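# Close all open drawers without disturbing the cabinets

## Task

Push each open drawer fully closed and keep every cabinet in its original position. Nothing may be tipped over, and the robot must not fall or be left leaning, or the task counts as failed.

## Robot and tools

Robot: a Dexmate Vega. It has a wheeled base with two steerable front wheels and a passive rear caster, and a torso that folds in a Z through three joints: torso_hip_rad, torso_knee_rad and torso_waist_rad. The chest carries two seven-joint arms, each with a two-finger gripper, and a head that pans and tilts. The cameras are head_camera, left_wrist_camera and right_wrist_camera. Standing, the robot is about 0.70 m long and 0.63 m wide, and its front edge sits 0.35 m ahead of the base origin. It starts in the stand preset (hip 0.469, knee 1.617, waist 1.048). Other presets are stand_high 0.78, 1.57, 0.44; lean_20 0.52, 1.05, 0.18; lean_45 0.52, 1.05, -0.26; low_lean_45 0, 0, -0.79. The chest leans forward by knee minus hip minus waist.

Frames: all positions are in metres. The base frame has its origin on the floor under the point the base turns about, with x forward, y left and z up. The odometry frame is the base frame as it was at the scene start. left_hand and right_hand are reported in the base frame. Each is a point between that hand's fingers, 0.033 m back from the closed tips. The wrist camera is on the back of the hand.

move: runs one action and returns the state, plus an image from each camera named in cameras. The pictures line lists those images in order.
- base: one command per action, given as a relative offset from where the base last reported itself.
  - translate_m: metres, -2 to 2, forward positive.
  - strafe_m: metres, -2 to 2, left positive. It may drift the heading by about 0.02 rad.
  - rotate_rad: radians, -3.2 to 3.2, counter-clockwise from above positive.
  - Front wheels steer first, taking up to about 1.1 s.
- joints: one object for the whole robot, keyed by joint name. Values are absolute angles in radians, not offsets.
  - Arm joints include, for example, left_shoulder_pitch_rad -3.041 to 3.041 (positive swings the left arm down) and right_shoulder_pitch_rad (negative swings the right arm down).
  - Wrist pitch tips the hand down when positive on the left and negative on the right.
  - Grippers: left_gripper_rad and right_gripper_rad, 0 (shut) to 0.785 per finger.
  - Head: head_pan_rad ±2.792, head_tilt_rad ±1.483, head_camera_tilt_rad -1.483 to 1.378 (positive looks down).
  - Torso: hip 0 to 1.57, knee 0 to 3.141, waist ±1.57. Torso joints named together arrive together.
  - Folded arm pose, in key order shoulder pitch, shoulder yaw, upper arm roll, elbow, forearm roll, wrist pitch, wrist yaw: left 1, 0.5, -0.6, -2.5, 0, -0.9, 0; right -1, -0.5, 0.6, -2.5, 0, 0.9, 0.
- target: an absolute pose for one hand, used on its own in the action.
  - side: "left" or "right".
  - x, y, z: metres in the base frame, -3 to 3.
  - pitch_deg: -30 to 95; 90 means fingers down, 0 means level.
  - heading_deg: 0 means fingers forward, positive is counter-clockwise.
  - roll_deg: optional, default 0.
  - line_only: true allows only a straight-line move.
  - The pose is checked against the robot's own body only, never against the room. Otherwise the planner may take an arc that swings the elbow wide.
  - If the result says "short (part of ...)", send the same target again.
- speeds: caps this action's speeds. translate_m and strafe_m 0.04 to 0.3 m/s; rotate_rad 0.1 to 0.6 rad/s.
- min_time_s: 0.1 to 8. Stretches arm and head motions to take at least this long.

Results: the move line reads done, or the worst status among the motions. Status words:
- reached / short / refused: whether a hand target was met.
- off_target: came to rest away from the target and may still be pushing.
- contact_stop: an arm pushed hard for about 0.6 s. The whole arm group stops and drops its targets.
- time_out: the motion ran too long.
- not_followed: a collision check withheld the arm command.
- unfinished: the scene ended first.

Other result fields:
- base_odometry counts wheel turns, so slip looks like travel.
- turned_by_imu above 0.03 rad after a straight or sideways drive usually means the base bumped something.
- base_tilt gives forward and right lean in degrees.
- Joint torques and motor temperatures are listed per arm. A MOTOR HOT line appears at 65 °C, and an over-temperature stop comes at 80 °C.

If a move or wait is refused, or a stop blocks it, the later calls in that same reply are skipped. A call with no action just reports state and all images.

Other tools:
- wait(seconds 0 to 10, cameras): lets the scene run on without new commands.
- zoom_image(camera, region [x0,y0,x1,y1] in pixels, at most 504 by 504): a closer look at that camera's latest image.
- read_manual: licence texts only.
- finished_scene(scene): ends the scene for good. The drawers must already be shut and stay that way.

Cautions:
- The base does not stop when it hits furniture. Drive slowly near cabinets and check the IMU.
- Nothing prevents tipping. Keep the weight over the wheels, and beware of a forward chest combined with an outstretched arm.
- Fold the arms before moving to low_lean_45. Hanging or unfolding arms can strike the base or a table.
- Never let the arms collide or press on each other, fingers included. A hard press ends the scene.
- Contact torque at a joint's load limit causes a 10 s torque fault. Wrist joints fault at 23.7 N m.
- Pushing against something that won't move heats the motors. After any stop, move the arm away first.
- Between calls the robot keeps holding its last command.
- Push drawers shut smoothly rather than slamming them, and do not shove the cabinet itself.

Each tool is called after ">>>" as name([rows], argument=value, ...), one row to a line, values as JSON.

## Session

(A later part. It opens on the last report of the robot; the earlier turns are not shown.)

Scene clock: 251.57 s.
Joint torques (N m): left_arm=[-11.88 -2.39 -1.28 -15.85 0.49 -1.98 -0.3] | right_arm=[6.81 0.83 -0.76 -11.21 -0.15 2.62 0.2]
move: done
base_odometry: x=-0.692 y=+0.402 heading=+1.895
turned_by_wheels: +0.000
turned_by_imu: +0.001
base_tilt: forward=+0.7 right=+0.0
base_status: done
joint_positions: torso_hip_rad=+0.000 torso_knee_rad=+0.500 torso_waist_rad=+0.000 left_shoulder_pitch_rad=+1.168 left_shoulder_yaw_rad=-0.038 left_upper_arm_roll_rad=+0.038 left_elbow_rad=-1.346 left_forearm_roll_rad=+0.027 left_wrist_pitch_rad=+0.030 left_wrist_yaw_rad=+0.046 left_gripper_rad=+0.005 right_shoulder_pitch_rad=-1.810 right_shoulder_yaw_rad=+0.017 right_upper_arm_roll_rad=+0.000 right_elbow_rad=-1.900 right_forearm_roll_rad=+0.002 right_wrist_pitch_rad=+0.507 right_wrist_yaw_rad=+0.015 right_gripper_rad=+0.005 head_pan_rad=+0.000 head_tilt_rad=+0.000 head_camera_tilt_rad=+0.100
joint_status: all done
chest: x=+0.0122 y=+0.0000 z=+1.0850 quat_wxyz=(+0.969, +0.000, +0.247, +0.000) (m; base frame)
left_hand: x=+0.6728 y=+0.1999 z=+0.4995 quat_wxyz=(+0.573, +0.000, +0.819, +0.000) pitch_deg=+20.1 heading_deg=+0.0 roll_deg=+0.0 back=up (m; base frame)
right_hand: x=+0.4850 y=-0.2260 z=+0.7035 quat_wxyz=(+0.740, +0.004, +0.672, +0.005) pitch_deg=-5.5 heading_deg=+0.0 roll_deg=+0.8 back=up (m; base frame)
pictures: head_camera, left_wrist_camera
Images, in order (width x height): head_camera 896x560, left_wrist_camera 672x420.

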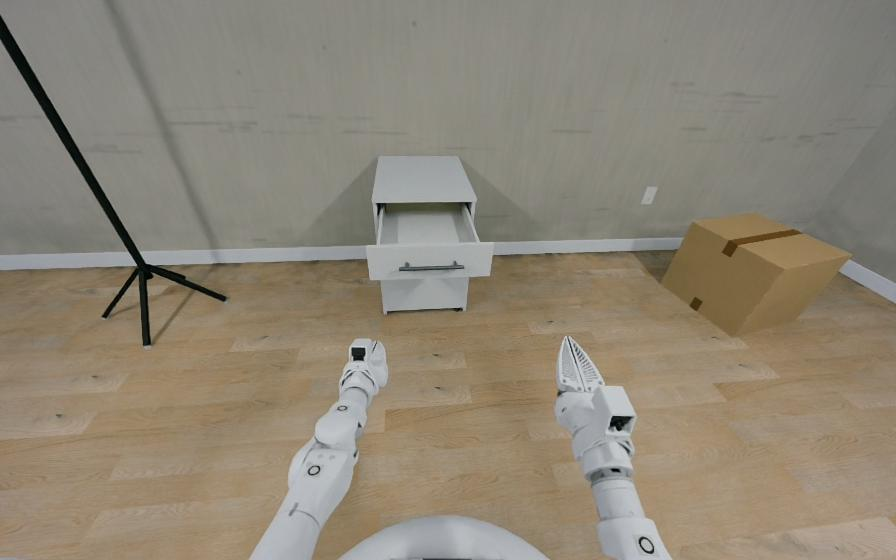

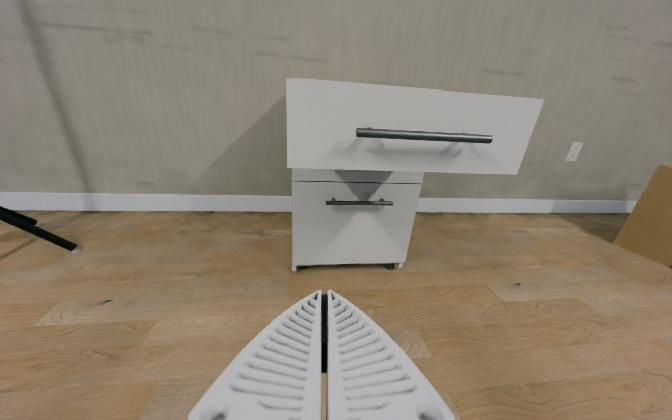

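>>> move(base={"rotate_rad":0.055}, joints={"head_camera_tilt_rad":0.2})

>>> move(base={"strafe_m":-0.165})

>>> move(target={"side":"left","x":0.64,"y":0.2,"z":0.598,"pitch_deg":20,"heading_deg":0})

>>> move(base={"translate_m":0.26}, cameras=["head_camera","left_wrist_camera"])

Scene clock: 266.13 s.
Joint torques (N m): left_arm=[-10.49 -2.34 -0.91 -13.99 0.22 -2.66 0.21] | right_arm=[5.69 1.18 -0.56 -12.17 -0.04 2.07 0.17]
move: done
base_odometry: x=-0.692 y=+0.402 heading=+1.950
turned_by_wheels: +0.055
turned_by_imu: +0.053
base_tilt: forward=+0.7 right=-0.1
base_status: done
joint_positions: torso_hip_rad=+0.000 torso_knee_rad=+0.500 torso_waist_rad=+0.000 left_shoulder_pitch_rad=+1.168 left_shoulder_yaw_rad=-0.038 left_upper_arm_roll_rad=+0.038 left_elbow_rad=-1.346 left_forearm_roll_rad=+0.027 left_wrist_pitch_rad=+0.030 left_wrist_yaw_rad=+0.046 left_gripper_rad=+0.005 right_shoulder_pitch_rad=-1.810 right_shoulder_yaw_rad=+0.017 right_upper_arm_roll_rad=+0.000 right_elbow_rad=-1.900 right_forearm_roll_rad=+0.002 right_wrist_pitch_rad=+0.507 right_wrist_yaw_rad=+0.015 right_gripper_rad=+0.005 head_pan_rad=+0.000 head_tilt_rad=+0.000 head_camera_tilt_rad=+0.200
joint_status: all done
chest: x=+0.0122 y=+0.0000 z=+1.0850 quat_wxyz=(+0.969, +0.000, +0.247, +0.000) (m; base frame)
left_hand: x=+0.6728 y=+0.1999 z=+0.4995 quat_wxyz=(+0.573, +0.000, +0.819, +0.000) pitch_deg=+20.1 heading_deg=+0.0 roll_deg=+0.0 back=up (m; base frame)
right_hand: x=+0.4850 y=-0.2260 z=+0.7035 quat_wxyz=(+0.740, +0.004, +0.672, +0.005) pitch_deg=-5.5 heading_deg=+0.0 roll_deg=+0.8 back=up (m; base frame)
pictures: none

Scene clock: 268.60 s.
Joint torques (N m): left_arm=[-10.28 -2.03 2.24 -15.53 0.25 -2.97 0.13] | right_arm=[6.04 0.12 -0.66 -12.3 -0.09 2.39 0.18]
move: done
base_odometry: x=-0.539 y=+0.463 heading=+1.948
turned_by_wheels: -0.002
turned_by_imu: -0.002
base_tilt: forward=+0.7 right=+0.0
base_status: done
joint_positions: torso_hip_rad=+0.000 torso_knee_rad=+0.500 torso_waist_rad=+0.000 left_shoulder_pitch_rad=+1.168 left_shoulder_yaw_rad=-0.038 left_upper_arm_roll_rad=+0.038 left_elbow_rad=-1.346 left_forearm_roll_rad=+0.027 left_wrist_pitch_rad=+0.030 left_wrist_yaw_rad=+0.046 left_gripper_rad=+0.005 right_shoulder_pitch_rad=-1.810 right_shoulder_yaw_rad=+0.017 right_upper_arm_roll_rad=+0.000 right_elbow_rad=-1.900 right_forearm_roll_rad=+0.002 right_wrist_pitch_rad=+0.507 right_wrist_yaw_rad=+0.015 right_gripper_rad=+0.005 head_pan_rad=+0.000 head_tilt_rad=+0.000 head_camera_tilt_rad=+0.200
joint_status: not commanded
chest: x=+0.0122 y=+0.0000 z=+1.0850 quat_wxyz=(+0.969, +0.000, +0.247, +0.000) (m; base frame)
left_hand: x=+0.6728 y=+0.1999 z=+0.4995 quat_wxyz=(+0.573, +0.000, +0.819, +0.000) pitch_deg=+20.1 heading_deg=+0.0 roll_deg=+0.0 back=up (m; base frame)
right_hand: x=+0.4850 y=-0.2260 z=+0.7035 quat_wxyz=(+0.740, +0.004, +0.672, +0.005) pitch_deg=-5.5 heading_deg=+0.0 roll_deg=+0.8 back=up (m; base frame)
pictures: none

Scene clock: 272.30 s.
Joint torques (N m): left_arm=[-3.89 -2.87 6.43 -16.52 0.61 -1.64 -0.55] | right_arm=[6.29 0.46 -0.87 -11.62 -0.01 1.95 0.15]
move: done
base_odometry: x=-0.539 y=+0.463 heading=+1.948
turned_by_wheels: +0.000
turned_by_imu: +0.001
base_tilt: forward=+0.7 right=+0.0
base_status: not commanded
joint_positions: torso_hip_rad=+0.000 torso_knee_rad=+0.500 torso_waist_rad=+0.000 left_shoulder_pitch_rad=+1.355 left_shoulder_yaw_rad=-0.041 left_upper_arm_roll_rad=+0.053 left_elbow_rad=-1.906 left_forearm_roll_rad=+0.041 left_wrist_pitch_rad=+0.402 left_wrist_yaw_rad=+0.039 left_gripper_rad=+0.005 right_shoulder_pitch_rad=-1.810 right_shoulder_yaw_rad=+0.017 right_upper_arm_roll_rad=+0.000 right_elbow_rad=-1.900 right_forearm_roll_rad=+0.002 right_wrist_pitch_rad=+0.507 right_wrist_yaw_rad=+0.015 right_gripper_rad=+0.005 head_pan_rad=+0.000 head_tilt_rad=+0.000 head_camera_tilt_rad=+0.200
joint_status: not commanded
chest: x=+0.0122 y=+0.0000 z=+1.0850 quat_wxyz=(+0.969, +0.000, +0.247, +0.000) (m; base frame)
left_hand: x=+0.6404 y=+0.2001 z=+0.5967 quat_wxyz=(+0.573, +0.000, +0.819, +0.000) pitch_deg=+20.0 heading_deg=+0.0 roll_deg=+0.0 back=up (m; base frame)
left_hand_status: reached (straight line, planned for 2.1 s): 1 mm and 0.0 deg off.
right_hand: x=+0.4850 y=-0.2260 z=+0.7035 quat_wxyz=(+0.740, +0.004, +0.672, +0.005) pitch_deg=-5.5 heading_deg=+0.0 roll_deg=+0.8 back=up (m; base frame)
pictures: none

Scene clock: 275.20 s.
Joint torques (N m): left_arm=[-2.5 -3.22 2.6 -15.95 0.07 -2.63 -0.2] | right_arm=[5.67 0.18 -1 -11.49 -0.12 2.48 0.14]
move: done
base_odometry: x=-0.635 y=+0.704 heading=+1.948
turned_by_wheels: +0.000
turned_by_imu: +0.001
base_tilt: forward=+0.7 right=+0.0
base_status: done
joint_positions: torso_hip_rad=+0.000 torso_knee_rad=+0.500 torso_waist_rad=+0.000 left_shoulder_pitch_rad=+1.357 left_shoulder_yaw_rad=-0.041 left_upper_arm_roll_rad=+0.053 left_elbow_rad=-1.912 left_forearm_roll_rad=+0.041 left_wrist_pitch_rad=+0.406 left_wrist_yaw_rad=+0.039 left_gripper_rad=+0.005 right_shoulder_pitch_rad=-1.810 right_shoulder_yaw_rad=+0.017 right_upper_arm_roll_rad=+0.000 right_elbow_rad=-1.900 right_forearm_roll_rad=+0.002 right_wrist_pitch_rad=+0.507 right_wrist_yaw_rad=+0.015 right_gripper_rad=+0.005 head_pan_rad=+0.000 head_tilt_rad=+0.000 head_camera_tilt_rad=+0.200
joint_status: not commanded
chest: x=+0.0122 y=+0.0000 z=+1.0850 quat_wxyz=(+0.969, +0.000, +0.248, +0.000) (m; base frame)
left_hand: x=+0.6400 y=+0.2002 z=+0.5978 quat_wxyz=(+0.573, +0.000, +0.819, +0.000) pitch_deg=+20.0 heading_deg=+0.0 roll_deg=+0.0 back=up (m; base frame)
right_hand: x=+0.4850 y=-0.2260 z=+0.7035 quat_wxyz=(+0.740, +0.004, +0.672, +0.005) pitch_deg=-5.5 heading_deg=+0.0 roll_deg=+0.8 back=up (m; base frame)
pictures: head_camera, left_wrist_camera
Images, in order (width x height): head_camera 896x560, left_wrist_camera 672x420.

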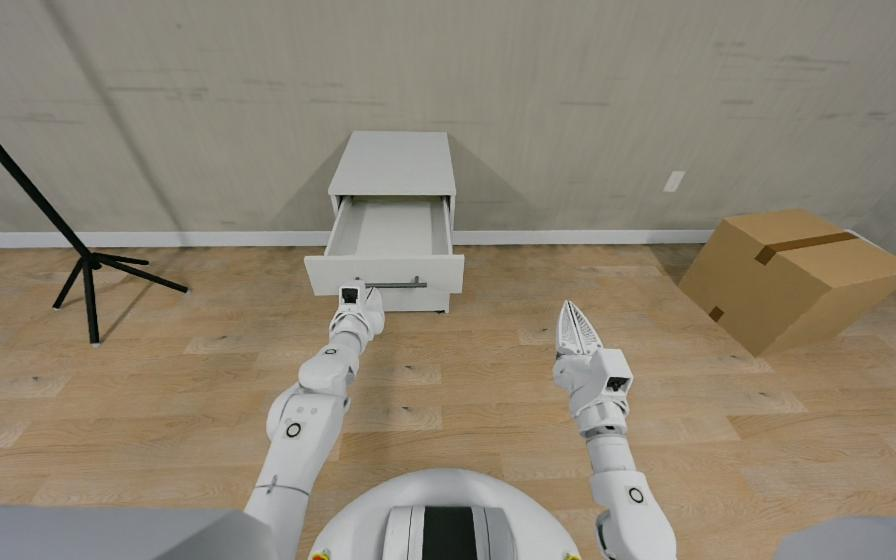

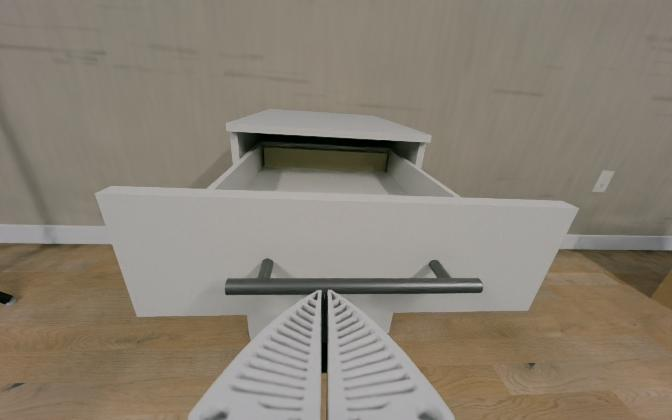

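>>> move(target={"side":"left","x":0.64,"y":0.2,"z":0.58,"pitch_deg":20,"heading_deg":0})

>>> move(base={"translate_m":0.08}, speeds={"translate_m":0.15})

>>> move(base={"translate_m":0.2}, speeds={"translate_m":0.1}, cameras=["head_camera","left_wrist_camera"])

Scene clock: 287.70 s.
Joint torques (N m): left_arm=[-10 3.35 -0.71 -14.1 -0.56 -2.23 0.55] | right_arm=[5.77 1.43 -0.73 -12.65 -0.1 2.58 0.32]
move: done
base_odometry: x=-0.635 y=+0.704 heading=+1.948
turned_by_wheels: +0.000
turned_by_imu: +0.001
base_tilt: forward=+0.7 right=+0.0
base_status: not commanded
joint_positions: torso_hip_rad=+0.000 torso_knee_rad=+0.500 torso_waist_rad=+0.000 left_shoulder_pitch_rad=+1.351 left_shoulder_yaw_rad=-0.041 left_upper_arm_roll_rad=+0.051 left_elbow_rad=-1.845 left_forearm_roll_rad=+0.039 left_wrist_pitch_rad=+0.345 left_wrist_yaw_rad=+0.040 left_gripper_rad=+0.005 right_shoulder_pitch_rad=-1.810 right_shoulder_yaw_rad=+0.017 right_upper_arm_roll_rad=+0.000 right_elbow_rad=-1.900 right_forearm_roll_rad=+0.002 right_wrist_pitch_rad=+0.507 right_wrist_yaw_rad=+0.015 right_gripper_rad=+0.005 head_pan_rad=+0.000 head_tilt_rad=+0.000 head_camera_tilt_rad=+0.200
joint_status: not commanded
chest: x=+0.0122 y=+0.0000 z=+1.0850 quat_wxyz=(+0.969, +0.000, +0.248, +0.000) (m; base frame)
left_hand: x=+0.6398 y=+0.1998 z=+0.5810 quat_wxyz=(+0.573, +0.000, +0.819, +0.000) pitch_deg=+20.0 heading_deg=+0.0 roll_deg=+0.0 back=up (m; base frame)
left_hand_status: reached (straight line, planned for 0.6 s): 1 mm and 0.0 deg off.
right_hand: x=+0.4850 y=-0.2260 z=+0.7035 quat_wxyz=(+0.740, +0.004, +0.672, +0.005) pitch_deg=-5.5 heading_deg=+0.0 roll_deg=+0.8 back=up (m; base frame)
pictures: none

Scene clock: 289.13 s.
Joint torques (N m): left_arm=[-9.03 0.8 -0.76 -13.37 0.05 -3.41 0.28] | right_arm=[6.7 -0.25 -0.71 -11.89 -0.07 2.08 0.15]
move: done
base_odometry: x=-0.665 y=+0.779 heading=+1.948
turned_by_wheels: +0.000
turned_by_imu: +0.001
base_tilt: forward=+0.6 right=-0.1
base_status: done
joint_positions: torso_hip_rad=+0.000 torso_knee_rad=+0.500 torso_waist_rad=+0.000 left_shoulder_pitch_rad=+1.351 left_shoulder_yaw_rad=-0.040 left_upper_arm_roll_rad=+0.051 left_elbow_rad=-1.840 left_forearm_roll_rad=+0.039 left_wrist_pitch_rad=+0.340 left_wrist_yaw_rad=+0.040 left_gripper_rad=+0.005 right_shoulder_pitch_rad=-1.810 right_shoulder_yaw_rad=+0.017 right_upper_arm_roll_rad=+0.000 right_elbow_rad=-1.900 right_forearm_roll_rad=+0.002 right_wrist_pitch_rad=+0.507 right_wrist_yaw_rad=+0.015 right_gripper_rad=+0.005 head_pan_rad=+0.000 head_tilt_rad=+0.000 head_camera_tilt_rad=+0.200
joint_status: not commanded
chest: x=+0.0122 y=+0.0000 z=+1.0850 quat_wxyz=(+0.969, +0.000, +0.247, +0.000) (m; base frame)
left_hand: x=+0.6398 y=+0.1999 z=+0.5798 quat_wxyz=(+0.573, +0.000, +0.819, +0.000) pitch_deg=+20.0 heading_deg=+0.0 roll_deg=+0.0 back=up (m; base frame)
right_hand: x=+0.4850 y=-0.2260 z=+0.7035 quat_wxyz=(+0.740, +0.004, +0.672, +0.005) pitch_deg=-5.5 heading_deg=+0.0 roll_deg=+0.8 back=up (m; base frame)
pictures: none

Scene clock: 291.90 s.
Joint torques (N m): left_arm=[-9.95 0.59 2.15 -14.44 0.1 -1.72 -0.54] | right_arm=[6.26 0.44 -0.81 -12.25 -0.04 2.66 0.19]
move: done
base_odometry: x=-0.739 y=+0.964 heading=+1.949
turned_by_wheels: +0.000
turned_by_imu: +0.001
base_tilt: forward=+0.7 right=+0.0
base_status: done
joint_positions: torso_hip_rad=+0.000 torso_knee_rad=+0.500 torso_waist_rad=+0.000 left_shoulder_pitch_rad=+1.351 left_shoulder_yaw_rad=-0.040 left_upper_arm_roll_rad=+0.051 left_elbow_rad=-1.839 left_forearm_roll_rad=+0.039 left_wrist_pitch_rad=+0.340 left_wrist_yaw_rad=+0.041 left_gripper_rad=+0.005 right_shoulder_pitch_rad=-1.810 right_shoulder_yaw_rad=+0.017 right_upper_arm_roll_rad=+0.000 right_elbow_rad=-1.900 right_forearm_roll_rad=+0.002 right_wrist_pitch_rad=+0.507 right_wrist_yaw_rad=+0.015 right_gripper_rad=+0.005 head_pan_rad=+0.000 head_tilt_rad=+0.000 head_camera_tilt_rad=+0.200
joint_status: not commanded
chest: x=+0.0122 y=+0.0000 z=+1.0850 quat_wxyz=(+0.969, +0.000, +0.247, +0.000) (m; base frame)
left_hand: x=+0.6398 y=+0.2000 z=+0.5796 quat_wxyz=(+0.573, +0.000, +0.819, +0.000) pitch_deg=+20.0 heading_deg=+0.0 roll_deg=+0.0 back=up (m; base frame)
right_hand: x=+0.4850 y=-0.2260 z=+0.7035 quat_wxyz=(+0.740, +0.004, +0.672, +0.005) pitch_deg=-5.5 heading_deg=+0.0 roll_deg=+0.8 back=up (m; base frame)
pictures: head_camera, left_wrist_camera
Images, in order (width x height): head_camera 896x560, left_wrist_camera 672x420.

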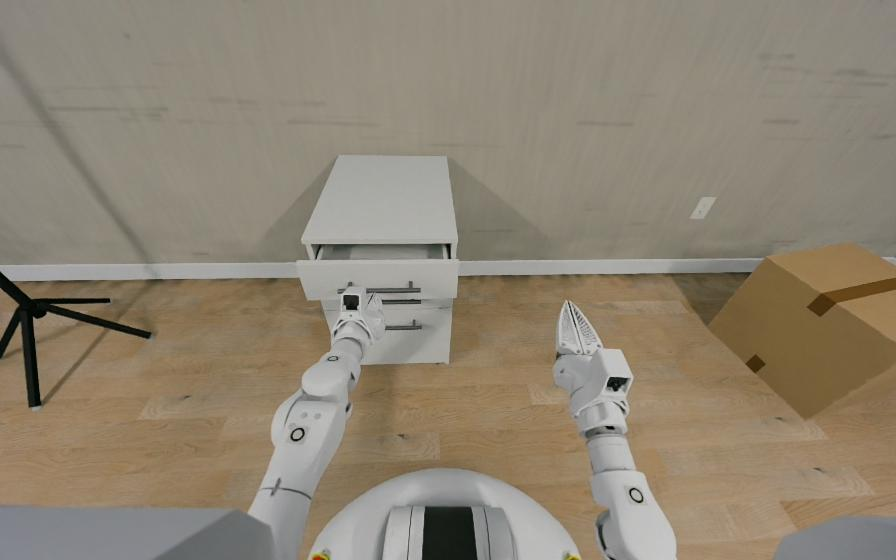

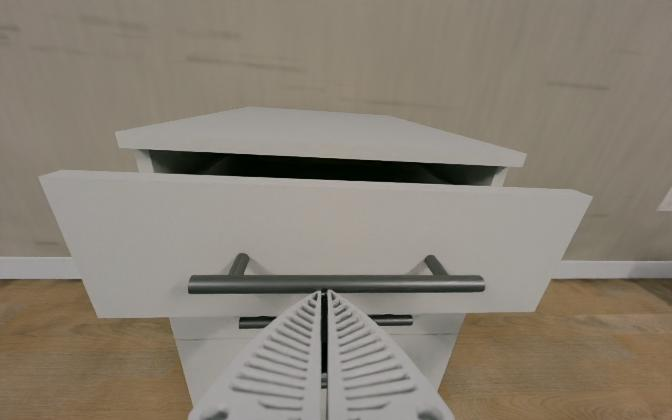

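>>> move(base={"translate_m":-0.04})

>>> move(target={"side":"left","x":0.64,"y":0.2,"z":0.61,"pitch_deg":20,"heading_deg":0})

>>> move(base={"translate_m":0.11}, speeds={"translate_m":0.1}, cameras=["head_camera","left_wrist_camera"])

Scene clock: 304.20 s.
Joint torques (N m): left_arm=[-9.6 1.02 0.48 -15.22 -0.45 -3.7 -0.09] | right_arm=[5.92 0.62 -0.91 -11.4 -0.21 2.19 0.08]
move: done
base_odometry: x=-0.724 y=+0.927 heading=+1.949
turned_by_wheels: +0.000
turned_by_imu: +0.001
base_tilt: forward=+0.6 right=-0.1
base_status: done
joint_positions: torso_hip_rad=+0.000 torso_knee_rad=+0.500 torso_waist_rad=+0.000 left_shoulder_pitch_rad=+1.351 left_shoulder_yaw_rad=-0.040 left_upper_arm_roll_rad=+0.051 left_elbow_rad=-1.839 left_forearm_roll_rad=+0.039 left_wrist_pitch_rad=+0.340 left_wrist_yaw_rad=+0.041 left_gripper_rad=+0.005 right_shoulder_pitch_rad=-1.810 right_shoulder_yaw_rad=+0.017 right_upper_arm_roll_rad=+0.000 right_elbow_rad=-1.900 right_forearm_roll_rad=+0.002 right_wrist_pitch_rad=+0.507 right_wrist_yaw_rad=+0.015 right_gripper_rad=+0.005 head_pan_rad=+0.000 head_tilt_rad=+0.000 head_camera_tilt_rad=+0.200
joint_status: not commanded
chest: x=+0.0122 y=+0.0000 z=+1.0850 quat_wxyz=(+0.969, +0.000, +0.247, +0.000) (m; base frame)
left_hand: x=+0.6398 y=+0.2000 z=+0.5797 quat_wxyz=(+0.573, +0.000, +0.819, +0.000) pitch_deg=+20.0 heading_deg=+0.0 roll_deg=+0.0 back=up (m; base frame)
right_hand: x=+0.4850 y=-0.2260 z=+0.7035 quat_wxyz=(+0.740, +0.004, +0.672, +0.005) pitch_deg=-5.5 heading_deg=+0.0 roll_deg=+0.8 back=up (m; base frame)
pictures: none

Scene clock: 306.17 s.
Joint torques (N m): left_arm=[-4.38 -3.54 4.51 -16.49 -0.04 -3.09 -0.37] | right_arm=[6.38 0.51 -1.12 -11.79 -0.02 2.44 0.26]
move: done
base_odometry: x=-0.724 y=+0.927 heading=+1.949
turned_by_wheels: +0.000
turned_by_imu: +0.000
base_tilt: forward=+0.7 right=-0.1
base_status: not commanded
joint_positions: torso_hip_rad=+0.000 torso_knee_rad=+0.500 torso_waist_rad=+0.000 left_shoulder_pitch_rad=+1.359 left_shoulder_yaw_rad=-0.042 left_upper_arm_roll_rad=+0.054 left_elbow_rad=-1.952 left_forearm_roll_rad=+0.043 left_wrist_pitch_rad=+0.444 left_wrist_yaw_rad=+0.039 left_gripper_rad=+0.005 right_shoulder_pitch_rad=-1.810 right_shoulder_yaw_rad=+0.017 right_upper_arm_roll_rad=+0.000 right_elbow_rad=-1.900 right_forearm_roll_rad=+0.002 right_wrist_pitch_rad=+0.507 right_wrist_yaw_rad=+0.015 right_gripper_rad=+0.005 head_pan_rad=+0.000 head_tilt_rad=+0.000 head_camera_tilt_rad=+0.200
joint_status: not commanded
chest: x=+0.0122 y=+0.0000 z=+1.0850 quat_wxyz=(+0.969, +0.000, +0.247, +0.000) (m; base frame)
left_hand: x=+0.6400 y=+0.2001 z=+0.6083 quat_wxyz=(+0.573, +0.000, +0.819, +0.000) pitch_deg=+20.0 heading_deg=+0.0 roll_deg=+0.0 back=up (m; base frame)
left_hand_status: reached (straight line, planned for 0.7 s): 2 mm and 0.0 deg off.
right_hand: x=+0.4850 y=-0.2260 z=+0.7035 quat_wxyz=(+0.740, +0.004, +0.672, +0.005) pitch_deg=-5.5 heading_deg=+0.0 roll_deg=+0.8 back=up (m; base frame)
pictures: none

Scene clock: 308.13 s.
Joint torques (N m): left_arm=[-9.45 -2.75 5.61 -15.93 -0.38 -2.51 -0.29] | right_arm=[6.82 0.31 -0.59 -11.61 -0.12 1.95 0.23]
move: done
base_odometry: x=-0.765 y=+1.029 heading=+1.950
turned_by_wheels: +0.000
turned_by_imu: +0.001
base_tilt: forward=+0.7 right=+0.0
base_status: done
joint_positions: torso_hip_rad=+0.000 torso_knee_rad=+0.500 torso_waist_rad=+0.000 left_shoulder_pitch_rad=+1.360 left_shoulder_yaw_rad=-0.042 left_upper_arm_roll_rad=+0.055 left_elbow_rad=-1.958 left_forearm_roll_rad=+0.043 left_wrist_pitch_rad=+0.449 left_wrist_yaw_rad=+0.039 left_gripper_rad=+0.005 right_shoulder_pitch_rad=-1.810 right_shoulder_yaw_rad=+0.017 right_upper_arm_roll_rad=+0.000 right_elbow_rad=-1.900 right_forearm_roll_rad=+0.002 right_wrist_pitch_rad=+0.507 right_wrist_yaw_rad=+0.015 right_gripper_rad=+0.005 head_pan_rad=+0.000 head_tilt_rad=+0.000 head_camera_tilt_rad=+0.200
joint_status: not commanded
chest: x=+0.0122 y=+0.0000 z=+1.0850 quat_wxyz=(+0.969, +0.000, +0.247, +0.000) (m; base frame)
left_hand: x=+0.6399 y=+0.2001 z=+0.6097 quat_wxyz=(+0.573, +0.000, +0.819, +0.000) pitch_deg=+20.0 heading_deg=+0.0 roll_deg=+0.0 back=up (m; base frame)
right_hand: x=+0.4850 y=-0.2260 z=+0.7035 quat_wxyz=(+0.740, +0.004, +0.672, +0.005) pitch_deg=-5.5 heading_deg=+0.0 roll_deg=+0.8 back=up (m; base frame)
pictures: head_camera, left_wrist_camera
Images, in order (width x height): head_camera 896x560, left_wrist_camera 672x420.

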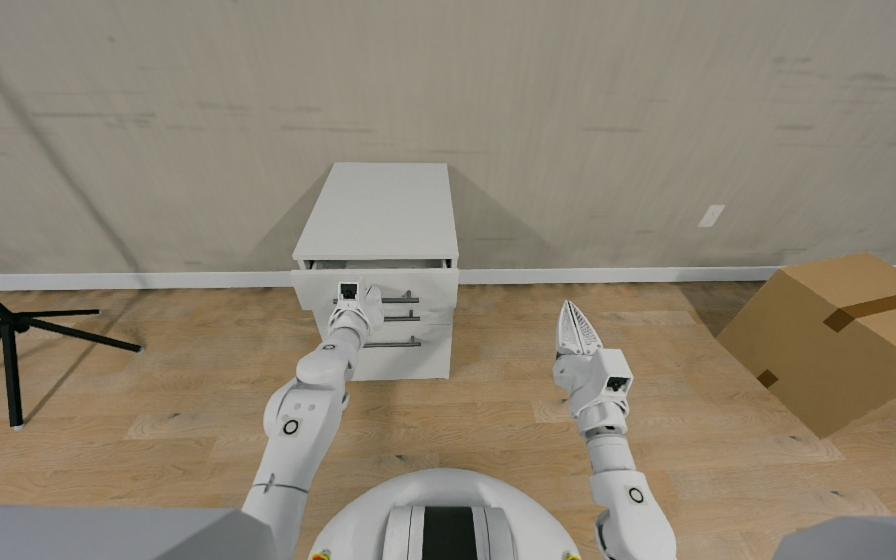

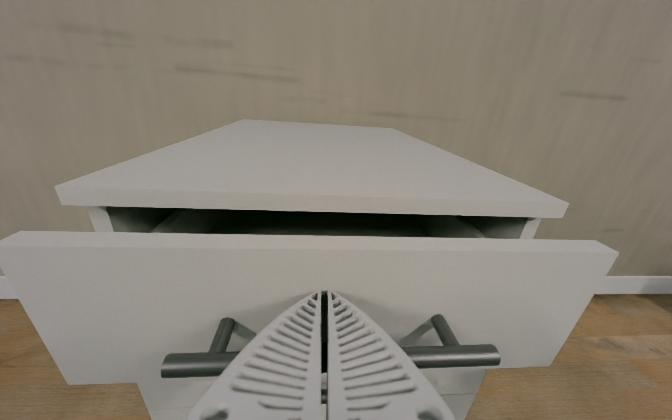

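>>> move(base={"translate_m":0.045}, speeds={"translate_m":0.08}, cameras=["head_camera"])

>>> zoom_image(camera="head_camera", region=[270, 220, 490, 400])

Scene clock: 314.67 s.
Joint torques (N m): left_arm=[-9.06 -3.92 2.01 -16.47 0.15 -2.49 -0.41] | right_arm=[6.14 0.36 -0.59 -11.25 -0.1 2.42 0.15]
move: done
base_odometry: x=-0.782 y=+1.071 heading=+1.950
turned_by_wheels: +0.000
turned_by_imu: +0.001
base_tilt: forward=+0.7 right=-0.1
base_status: done
joint_positions: torso_hip_rad=+0.000 torso_knee_rad=+0.500 torso_waist_rad=+0.000 left_shoulder_pitch_rad=+1.360 left_shoulder_yaw_rad=-0.042 left_upper_arm_roll_rad=+0.055 left_elbow_rad=-1.958 left_forearm_roll_rad=+0.043 left_wrist_pitch_rad=+0.449 left_wrist_yaw_rad=+0.039 left_gripper_rad=+0.005 right_shoulder_pitch_rad=-1.810 right_shoulder_yaw_rad=+0.017 right_upper_arm_roll_rad=+0.000 right_elbow_rad=-1.900 right_forearm_roll_rad=+0.002 right_wrist_pitch_rad=+0.507 right_wrist_yaw_rad=+0.015 right_gripper_rad=+0.005 head_pan_rad=+0.000 head_tilt_rad=+0.000 head_camera_tilt_rad=+0.200
joint_status: not commanded
chest: x=+0.0122 y=+0.0000 z=+1.0850 quat_wxyz=(+0.969, +0.000, +0.247, +0.000) (m; base frame)
left_hand: x=+0.6399 y=+0.2001 z=+0.6097 quat_wxyz=(+0.573, +0.000, +0.819, +0.000) pitch_deg=+20.0 heading_deg=+0.0 roll_deg=+0.0 back=up (m; base frame)
right_hand: x=+0.4850 y=-0.2260 z=+0.7035 quat_wxyz=(+0.740, +0.004, +0.672, +0.005) pitch_deg=-5.5 heading_deg=+0.0 roll_deg=+0.8 back=up (m; base frame)
pictures: head_camera
Images, in order (width x height): head_camera 896x560.

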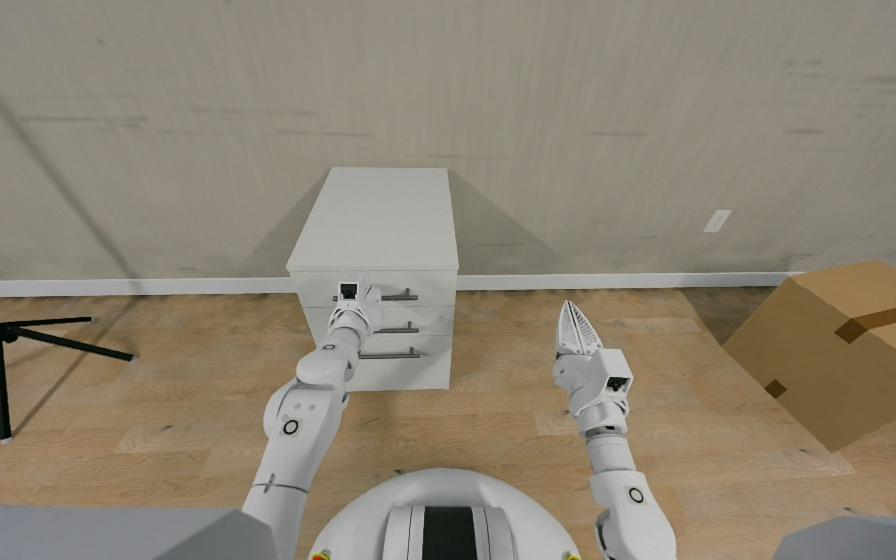

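Scaled by 2.291 from the camera's 896x560 image, which has a finer 960x600 frame.

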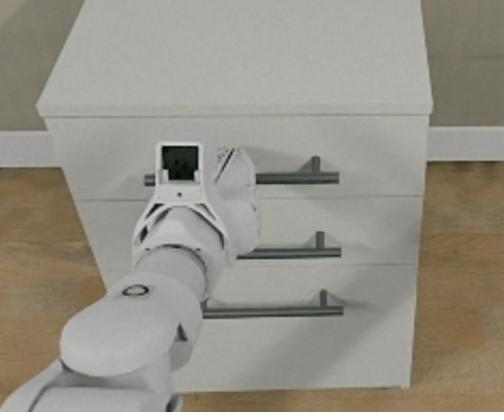

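>>> move(target={"side":"left","x":0.649,"y":0.2,"z":0.61,"pitch_deg":20,"heading_deg":0})

>>> move(target={"side":"left","x":0.656,"y":0.2,"z":0.61,"pitch_deg":20,"heading_deg":0}, cameras=["head_camera","left_wrist_camera"])

>>> zoom_image(camera="head_camera", region=[270, 220, 490, 400])

Scene clock: 321.00 s.
Joint torques (N m): left_arm=[-6.91 -2.99 -2.69 -12.84 -0.01 -2.36 -0.54] | right_arm=[6.31 -0.26 -0.73 -12.53 -0.04 2.21 0.08]
move: done
base_odometry: x=-0.782 y=+1.071 heading=+1.950
turned_by_wheels: +0.000
turned_by_imu: +0.001
base_tilt: forward=+0.7 right=-0.1
base_status: not commanded
joint_positions: torso_hip_rad=+0.000 torso_knee_rad=+0.500 torso_waist_rad=+0.000 left_shoulder_pitch_rad=+1.338 left_shoulder_yaw_rad=-0.043 left_upper_arm_roll_rad=+0.054 left_elbow_rad=-1.938 left_forearm_roll_rad=+0.043 left_wrist_pitch_rad=+0.451 left_wrist_yaw_rad=+0.038 left_gripper_rad=+0.005 right_shoulder_pitch_rad=-1.810 right_shoulder_yaw_rad=+0.017 right_upper_arm_roll_rad=+0.000 right_elbow_rad=-1.900 right_forearm_roll_rad=+0.002 right_wrist_pitch_rad=+0.507 right_wrist_yaw_rad=+0.015 right_gripper_rad=+0.005 head_pan_rad=+0.000 head_tilt_rad=+0.000 head_camera_tilt_rad=+0.200
joint_status: not commanded
chest: x=+0.0122 y=+0.0000 z=+1.0850 quat_wxyz=(+0.969, +0.000, +0.247, +0.000) (m; base frame)
left_hand: x=+0.6470 y=+0.1999 z=+0.6096 quat_wxyz=(+0.573, +0.000, +0.819, +0.000) pitch_deg=+20.0 heading_deg=+0.0 roll_deg=+0.0 back=up (m; base frame)
left_hand_status: reached (straight line, planned for 0.4 s): 2 mm and 0.0 deg off.
right_hand: x=+0.4850 y=-0.2260 z=+0.7035 quat_wxyz=(+0.740, +0.004, +0.672, +0.005) pitch_deg=-5.5 heading_deg=+0.0 roll_deg=+0.8 back=up (m; base frame)
pictures: none

Scene clock: 322.00 s.
Joint torques (N m): left_arm=[-17.55 -1.55 -2.74 -16.86 -0.24 -4.57 0.26] | right_arm=[6.54 0.3 -0.83 -12.7 -0.14 2.43 0.26]
move: done
base_odometry: x=-0.782 y=+1.071 heading=+1.950
turned_by_wheels: +0.000
turned_by_imu: +0.000
base_tilt: forward=+0.6 right=+0.0
base_status: not commanded
joint_positions: torso_hip_rad=+0.000 torso_knee_rad=+0.500 torso_waist_rad=+0.000 left_shoulder_pitch_rad=+1.317 left_shoulder_yaw_rad=-0.043 left_upper_arm_roll_rad=+0.053 left_elbow_rad=-1.918 left_forearm_roll_rad=+0.042 left_wrist_pitch_rad=+0.453 left_wrist_yaw_rad=+0.038 left_gripper_rad=+0.005 right_shoulder_pitch_rad=-1.810 right_shoulder_yaw_rad=+0.017 right_upper_arm_roll_rad=+0.000 right_elbow_rad=-1.900 right_forearm_roll_rad=+0.002 right_wrist_pitch_rad=+0.507 right_wrist_yaw_rad=+0.015 right_gripper_rad=+0.005 head_pan_rad=+0.000 head_tilt_rad=+0.000 head_camera_tilt_rad=+0.200
joint_status: not commanded
chest: x=+0.0122 y=+0.0000 z=+1.0850 quat_wxyz=(+0.969, +0.000, +0.247, +0.000) (m; base frame)
left_hand: x=+0.6537 y=+0.1998 z=+0.6093 quat_wxyz=(+0.573, +0.000, +0.820, +0.000) pitch_deg=+20.1 heading_deg=+0.0 roll_deg=+0.0 back=up (m; base frame)
left_hand_status: reached (straight line, planned for 0.3 s): 2 mm and 0.1 deg off.
right_hand: x=+0.4850 y=-0.2260 z=+0.7035 quat_wxyz=(+0.740, +0.004, +0.672, +0.005) pitch_deg=-5.5 heading_deg=+0.0 roll_deg=+0.8 back=up (m; base frame)
pictures: head_camera, left_wrist_camera
Images, in order (width x height): head_camera 896x560, left_wrist_camera 672x420.

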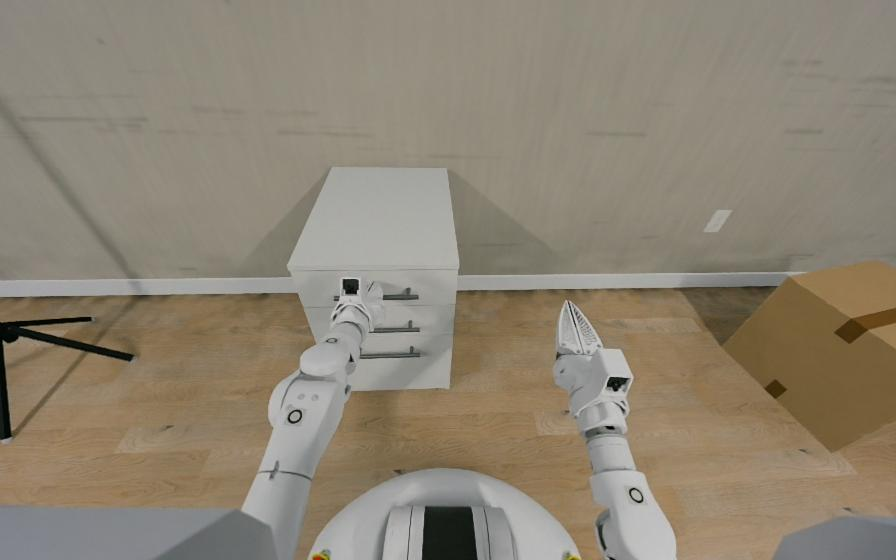

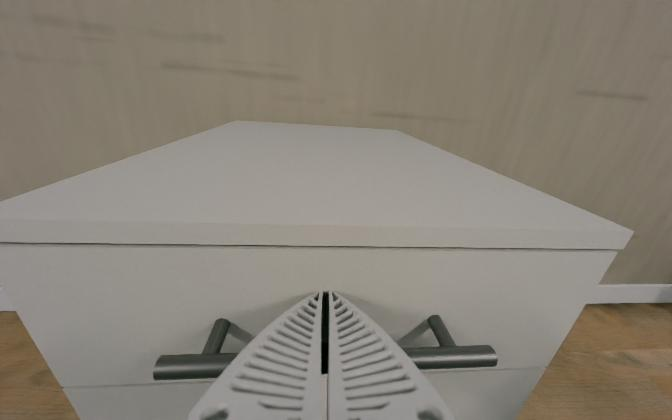

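Scaled by 2.291 from the camera's 896x560 image, which has a finer 960x600 frame.

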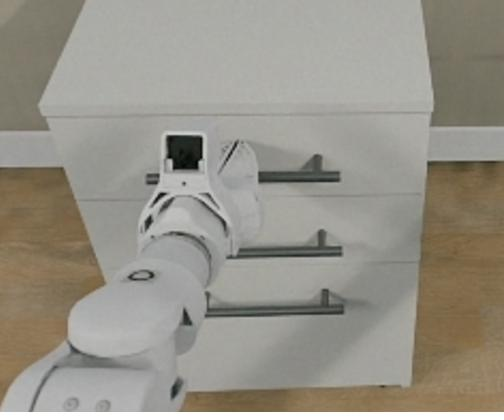

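>>> move(base={"translate_m":-0.3}, cameras=["head_camera"])

>>> zoom_image(camera="head_camera", region=[290, 150, 510, 350])

Scene clock: 329.67 s.
Joint torques (N m): left_arm=[-8.85 -3.23 -1.25 -14.07 0.15 -1.79 0.41] | right_arm=[6.94 1.04 -0.74 -10.98 -0.13 2.6 0.21]
move: done
base_odometry: x=-0.670 y=+0.793 heading=+1.951
turned_by_wheels: +0.000
turned_by_imu: +0.001
base_tilt: forward=+0.6 right=-0.1
base_status: done
joint_positions: torso_hip_rad=+0.000 torso_knee_rad=+0.500 torso_waist_rad=+0.000 left_shoulder_pitch_rad=+1.311 left_shoulder_yaw_rad=-0.044 left_upper_arm_roll_rad=+0.052 left_elbow_rad=-1.913 left_forearm_roll_rad=+0.042 left_wrist_pitch_rad=+0.454 left_wrist_yaw_rad=+0.038 left_gripper_rad=+0.005 right_shoulder_pitch_rad=-1.810 right_shoulder_yaw_rad=+0.017 right_upper_arm_roll_rad=+0.000 right_elbow_rad=-1.900 right_forearm_roll_rad=+0.002 right_wrist_pitch_rad=+0.507 right_wrist_yaw_rad=+0.015 right_gripper_rad=+0.005 head_pan_rad=+0.000 head_tilt_rad=+0.000 head_camera_tilt_rad=+0.200
joint_status: not commanded
chest: x=+0.0122 y=+0.0000 z=+1.0850 quat_wxyz=(+0.969, +0.000, +0.247, +0.000) (m; base frame)
left_hand: x=+0.6558 y=+0.1999 z=+0.6097 quat_wxyz=(+0.573, +0.000, +0.819, +0.000) pitch_deg=+20.0 heading_deg=+0.0 roll_deg=+0.0 back=up (m; base frame)
right_hand: x=+0.4850 y=-0.2260 z=+0.7035 quat_wxyz=(+0.740, +0.004, +0.672, +0.005) pitch_deg=-5.5 heading_deg=+0.0 roll_deg=+0.8 back=up (m; base frame)
pictures: head_camera
Images, in order (width x height): head_camera 896x560.

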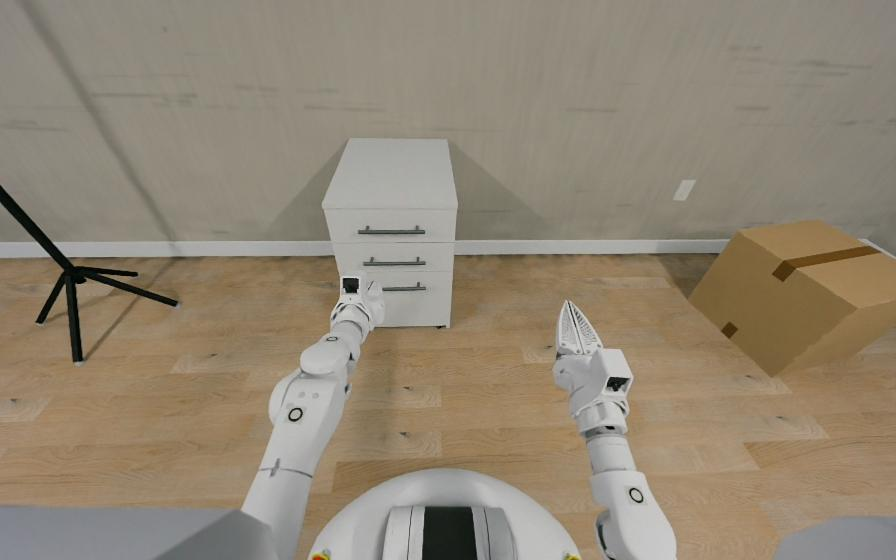

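Scaled by 2.291 from the camera's 896x560 image, which has a finer 960x600 frame.

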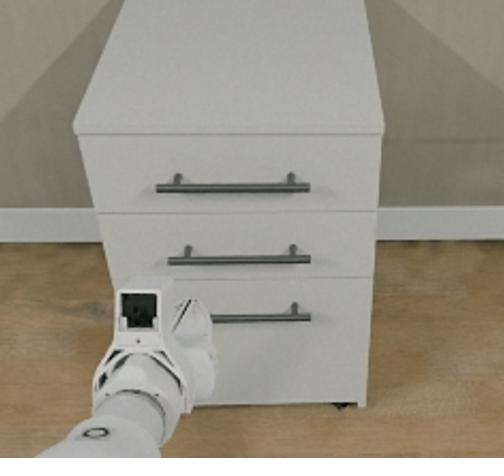

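>>> move(joints={"head_pan_rad":2.5,"head_camera_tilt_rad":-0.1}, cameras=["head_camera"])

>>> move(joints={"head_pan_rad":-2.3,"head_camera_tilt_rad":-0.1}, cameras=["head_camera"])

Scene clock: 335.20 s.
Joint torques (N m): left_arm=[-11.76 -1.2 -1.3 -12.63 -0.21 -3.1 0.13] | right_arm=[5.85 0.27 -0.84 -11.76 -0.09 2.15 0.13]
move: done
base_odometry: x=-0.670 y=+0.793 heading=+1.951
turned_by_wheels: +0.000
turned_by_imu: +0.001
base_tilt: forward=+0.6 right=+0.0
base_status: not commanded
joint_positions: torso_hip_rad=+0.000 torso_knee_rad=+0.500 torso_waist_rad=+0.000 left_shoulder_pitch_rad=+1.311 left_shoulder_yaw_rad=-0.044 left_upper_arm_roll_rad=+0.052 left_elbow_rad=-1.913 left_forearm_roll_rad=+0.042 left_wrist_pitch_rad=+0.454 left_wrist_yaw_rad=+0.038 left_gripper_rad=+0.005 right_shoulder_pitch_rad=-1.810 right_shoulder_yaw_rad=+0.017 right_upper_arm_roll_rad=+0.000 right_elbow_rad=-1.900 right_forearm_roll_rad=+0.002 right_wrist_pitch_rad=+0.507 right_wrist_yaw_rad=+0.015 right_gripper_rad=+0.005 head_pan_rad=+2.500 head_tilt_rad=+0.000 head_camera_tilt_rad=-0.100
joint_status: all done
chest: x=+0.0122 y=+0.0000 z=+1.0850 quat_wxyz=(+0.969, +0.000, +0.247, +0.000) (m; base frame)
left_hand: x=+0.6558 y=+0.1999 z=+0.6097 quat_wxyz=(+0.573, +0.000, +0.819, +0.000) pitch_deg=+20.0 heading_deg=+0.0 roll_deg=+0.0 back=up (m; base frame)
right_hand: x=+0.4850 y=-0.2260 z=+0.7035 quat_wxyz=(+0.740, +0.004, +0.672, +0.005) pitch_deg=-5.5 heading_deg=+0.0 roll_deg=+0.8 back=up (m; base frame)
pictures: head_camera
Images, in order (width x height): head_camera 896x560.

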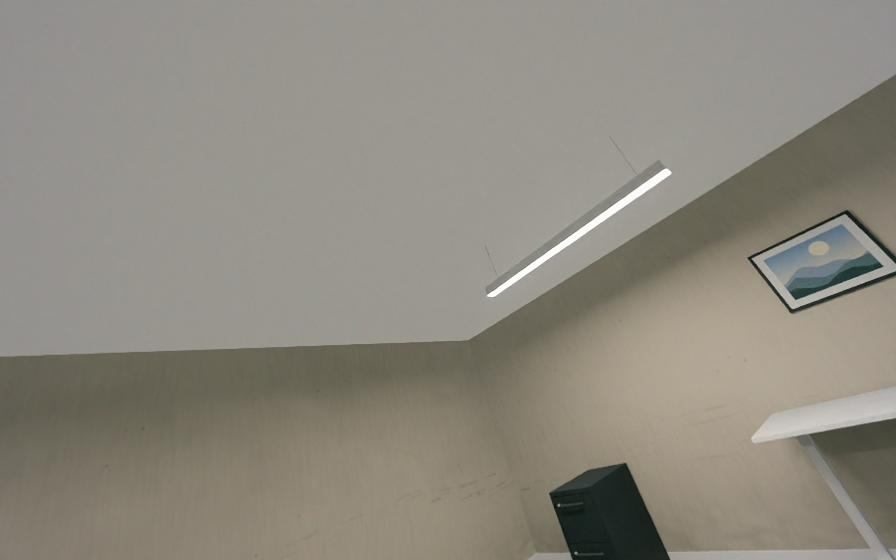

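Scene clock: 339.07 s.
Joint torques (N m): left_arm=[-10.66 -3.1 -1.08 -13.3 -0.31 -2.11 -0.25] | right_arm=[6.75 -0.25 -0.61 -12.04 -0.17 3.04 0.17]
move: done
base_odometry: x=-0.670 y=+0.793 heading=+1.951
turned_by_wheels: +0.000
turned_by_imu: +0.001
base_tilt: forward=+0.7 right=-0.1
base_status: not commanded
joint_positions: torso_hip_rad=+0.000 torso_knee_rad=+0.500 torso_waist_rad=+0.000 left_shoulder_pitch_rad=+1.311 left_shoulder_yaw_rad=-0.044 left_upper_arm_roll_rad=+0.052 left_elbow_rad=-1.913 left_forearm_roll_rad=+0.042 left_wrist_pitch_rad=+0.454 left_wrist_yaw_rad=+0.038 left_gripper_rad=+0.005 right_shoulder_pitch_rad=-1.810 right_shoulder_yaw_rad=+0.017 right_upper_arm_roll_rad=+0.000 right_elbow_rad=-1.900 right_forearm_roll_rad=+0.002 right_wrist_pitch_rad=+0.507 right_wrist_yaw_rad=+0.015 right_gripper_rad=+0.005 head_pan_rad=-2.300 head_tilt_rad=+0.000 head_camera_tilt_rad=-0.100
joint_status: all done
chest: x=+0.0122 y=+0.0000 z=+1.0850 quat_wxyz=(+0.969, +0.000, +0.247, +0.000) (m; base frame)
left_hand: x=+0.6558 y=+0.1999 z=+0.6097 quat_wxyz=(+0.573, +0.000, +0.819, +0.000) pitch_deg=+20.0 heading_deg=+0.0 roll_deg=+0.0 back=up (m; base frame)
right_hand: x=+0.4850 y=-0.2260 z=+0.7035 quat_wxyz=(+0.740, +0.004, +0.672, +0.005) pitch_deg=-5.5 heading_deg=+0.0 roll_deg=+0.8 back=up (m; base frame)
pictures: head_camera
Images, in order (width x height): head_camera 896x560.

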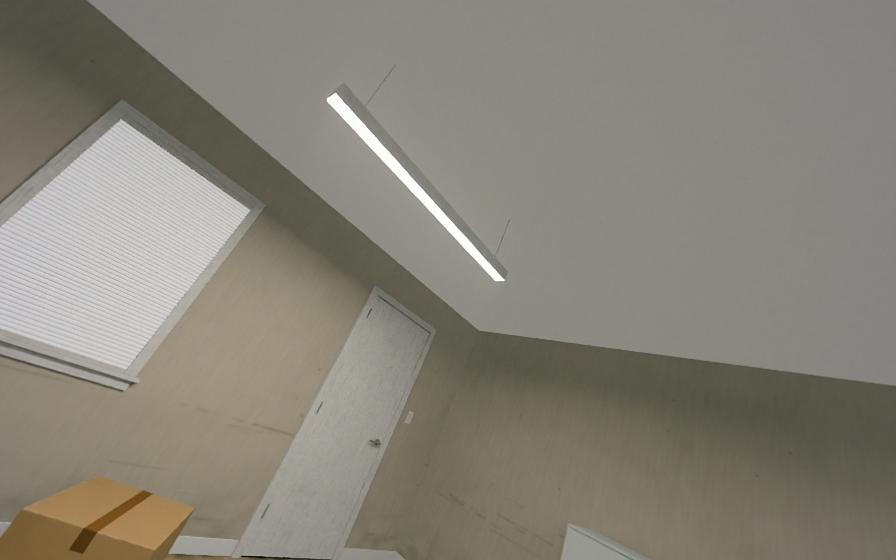

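Everything is in order: black file shut, no other cabinets.

>>> finished_scene(scene=2)

The scene is finished: the task was done.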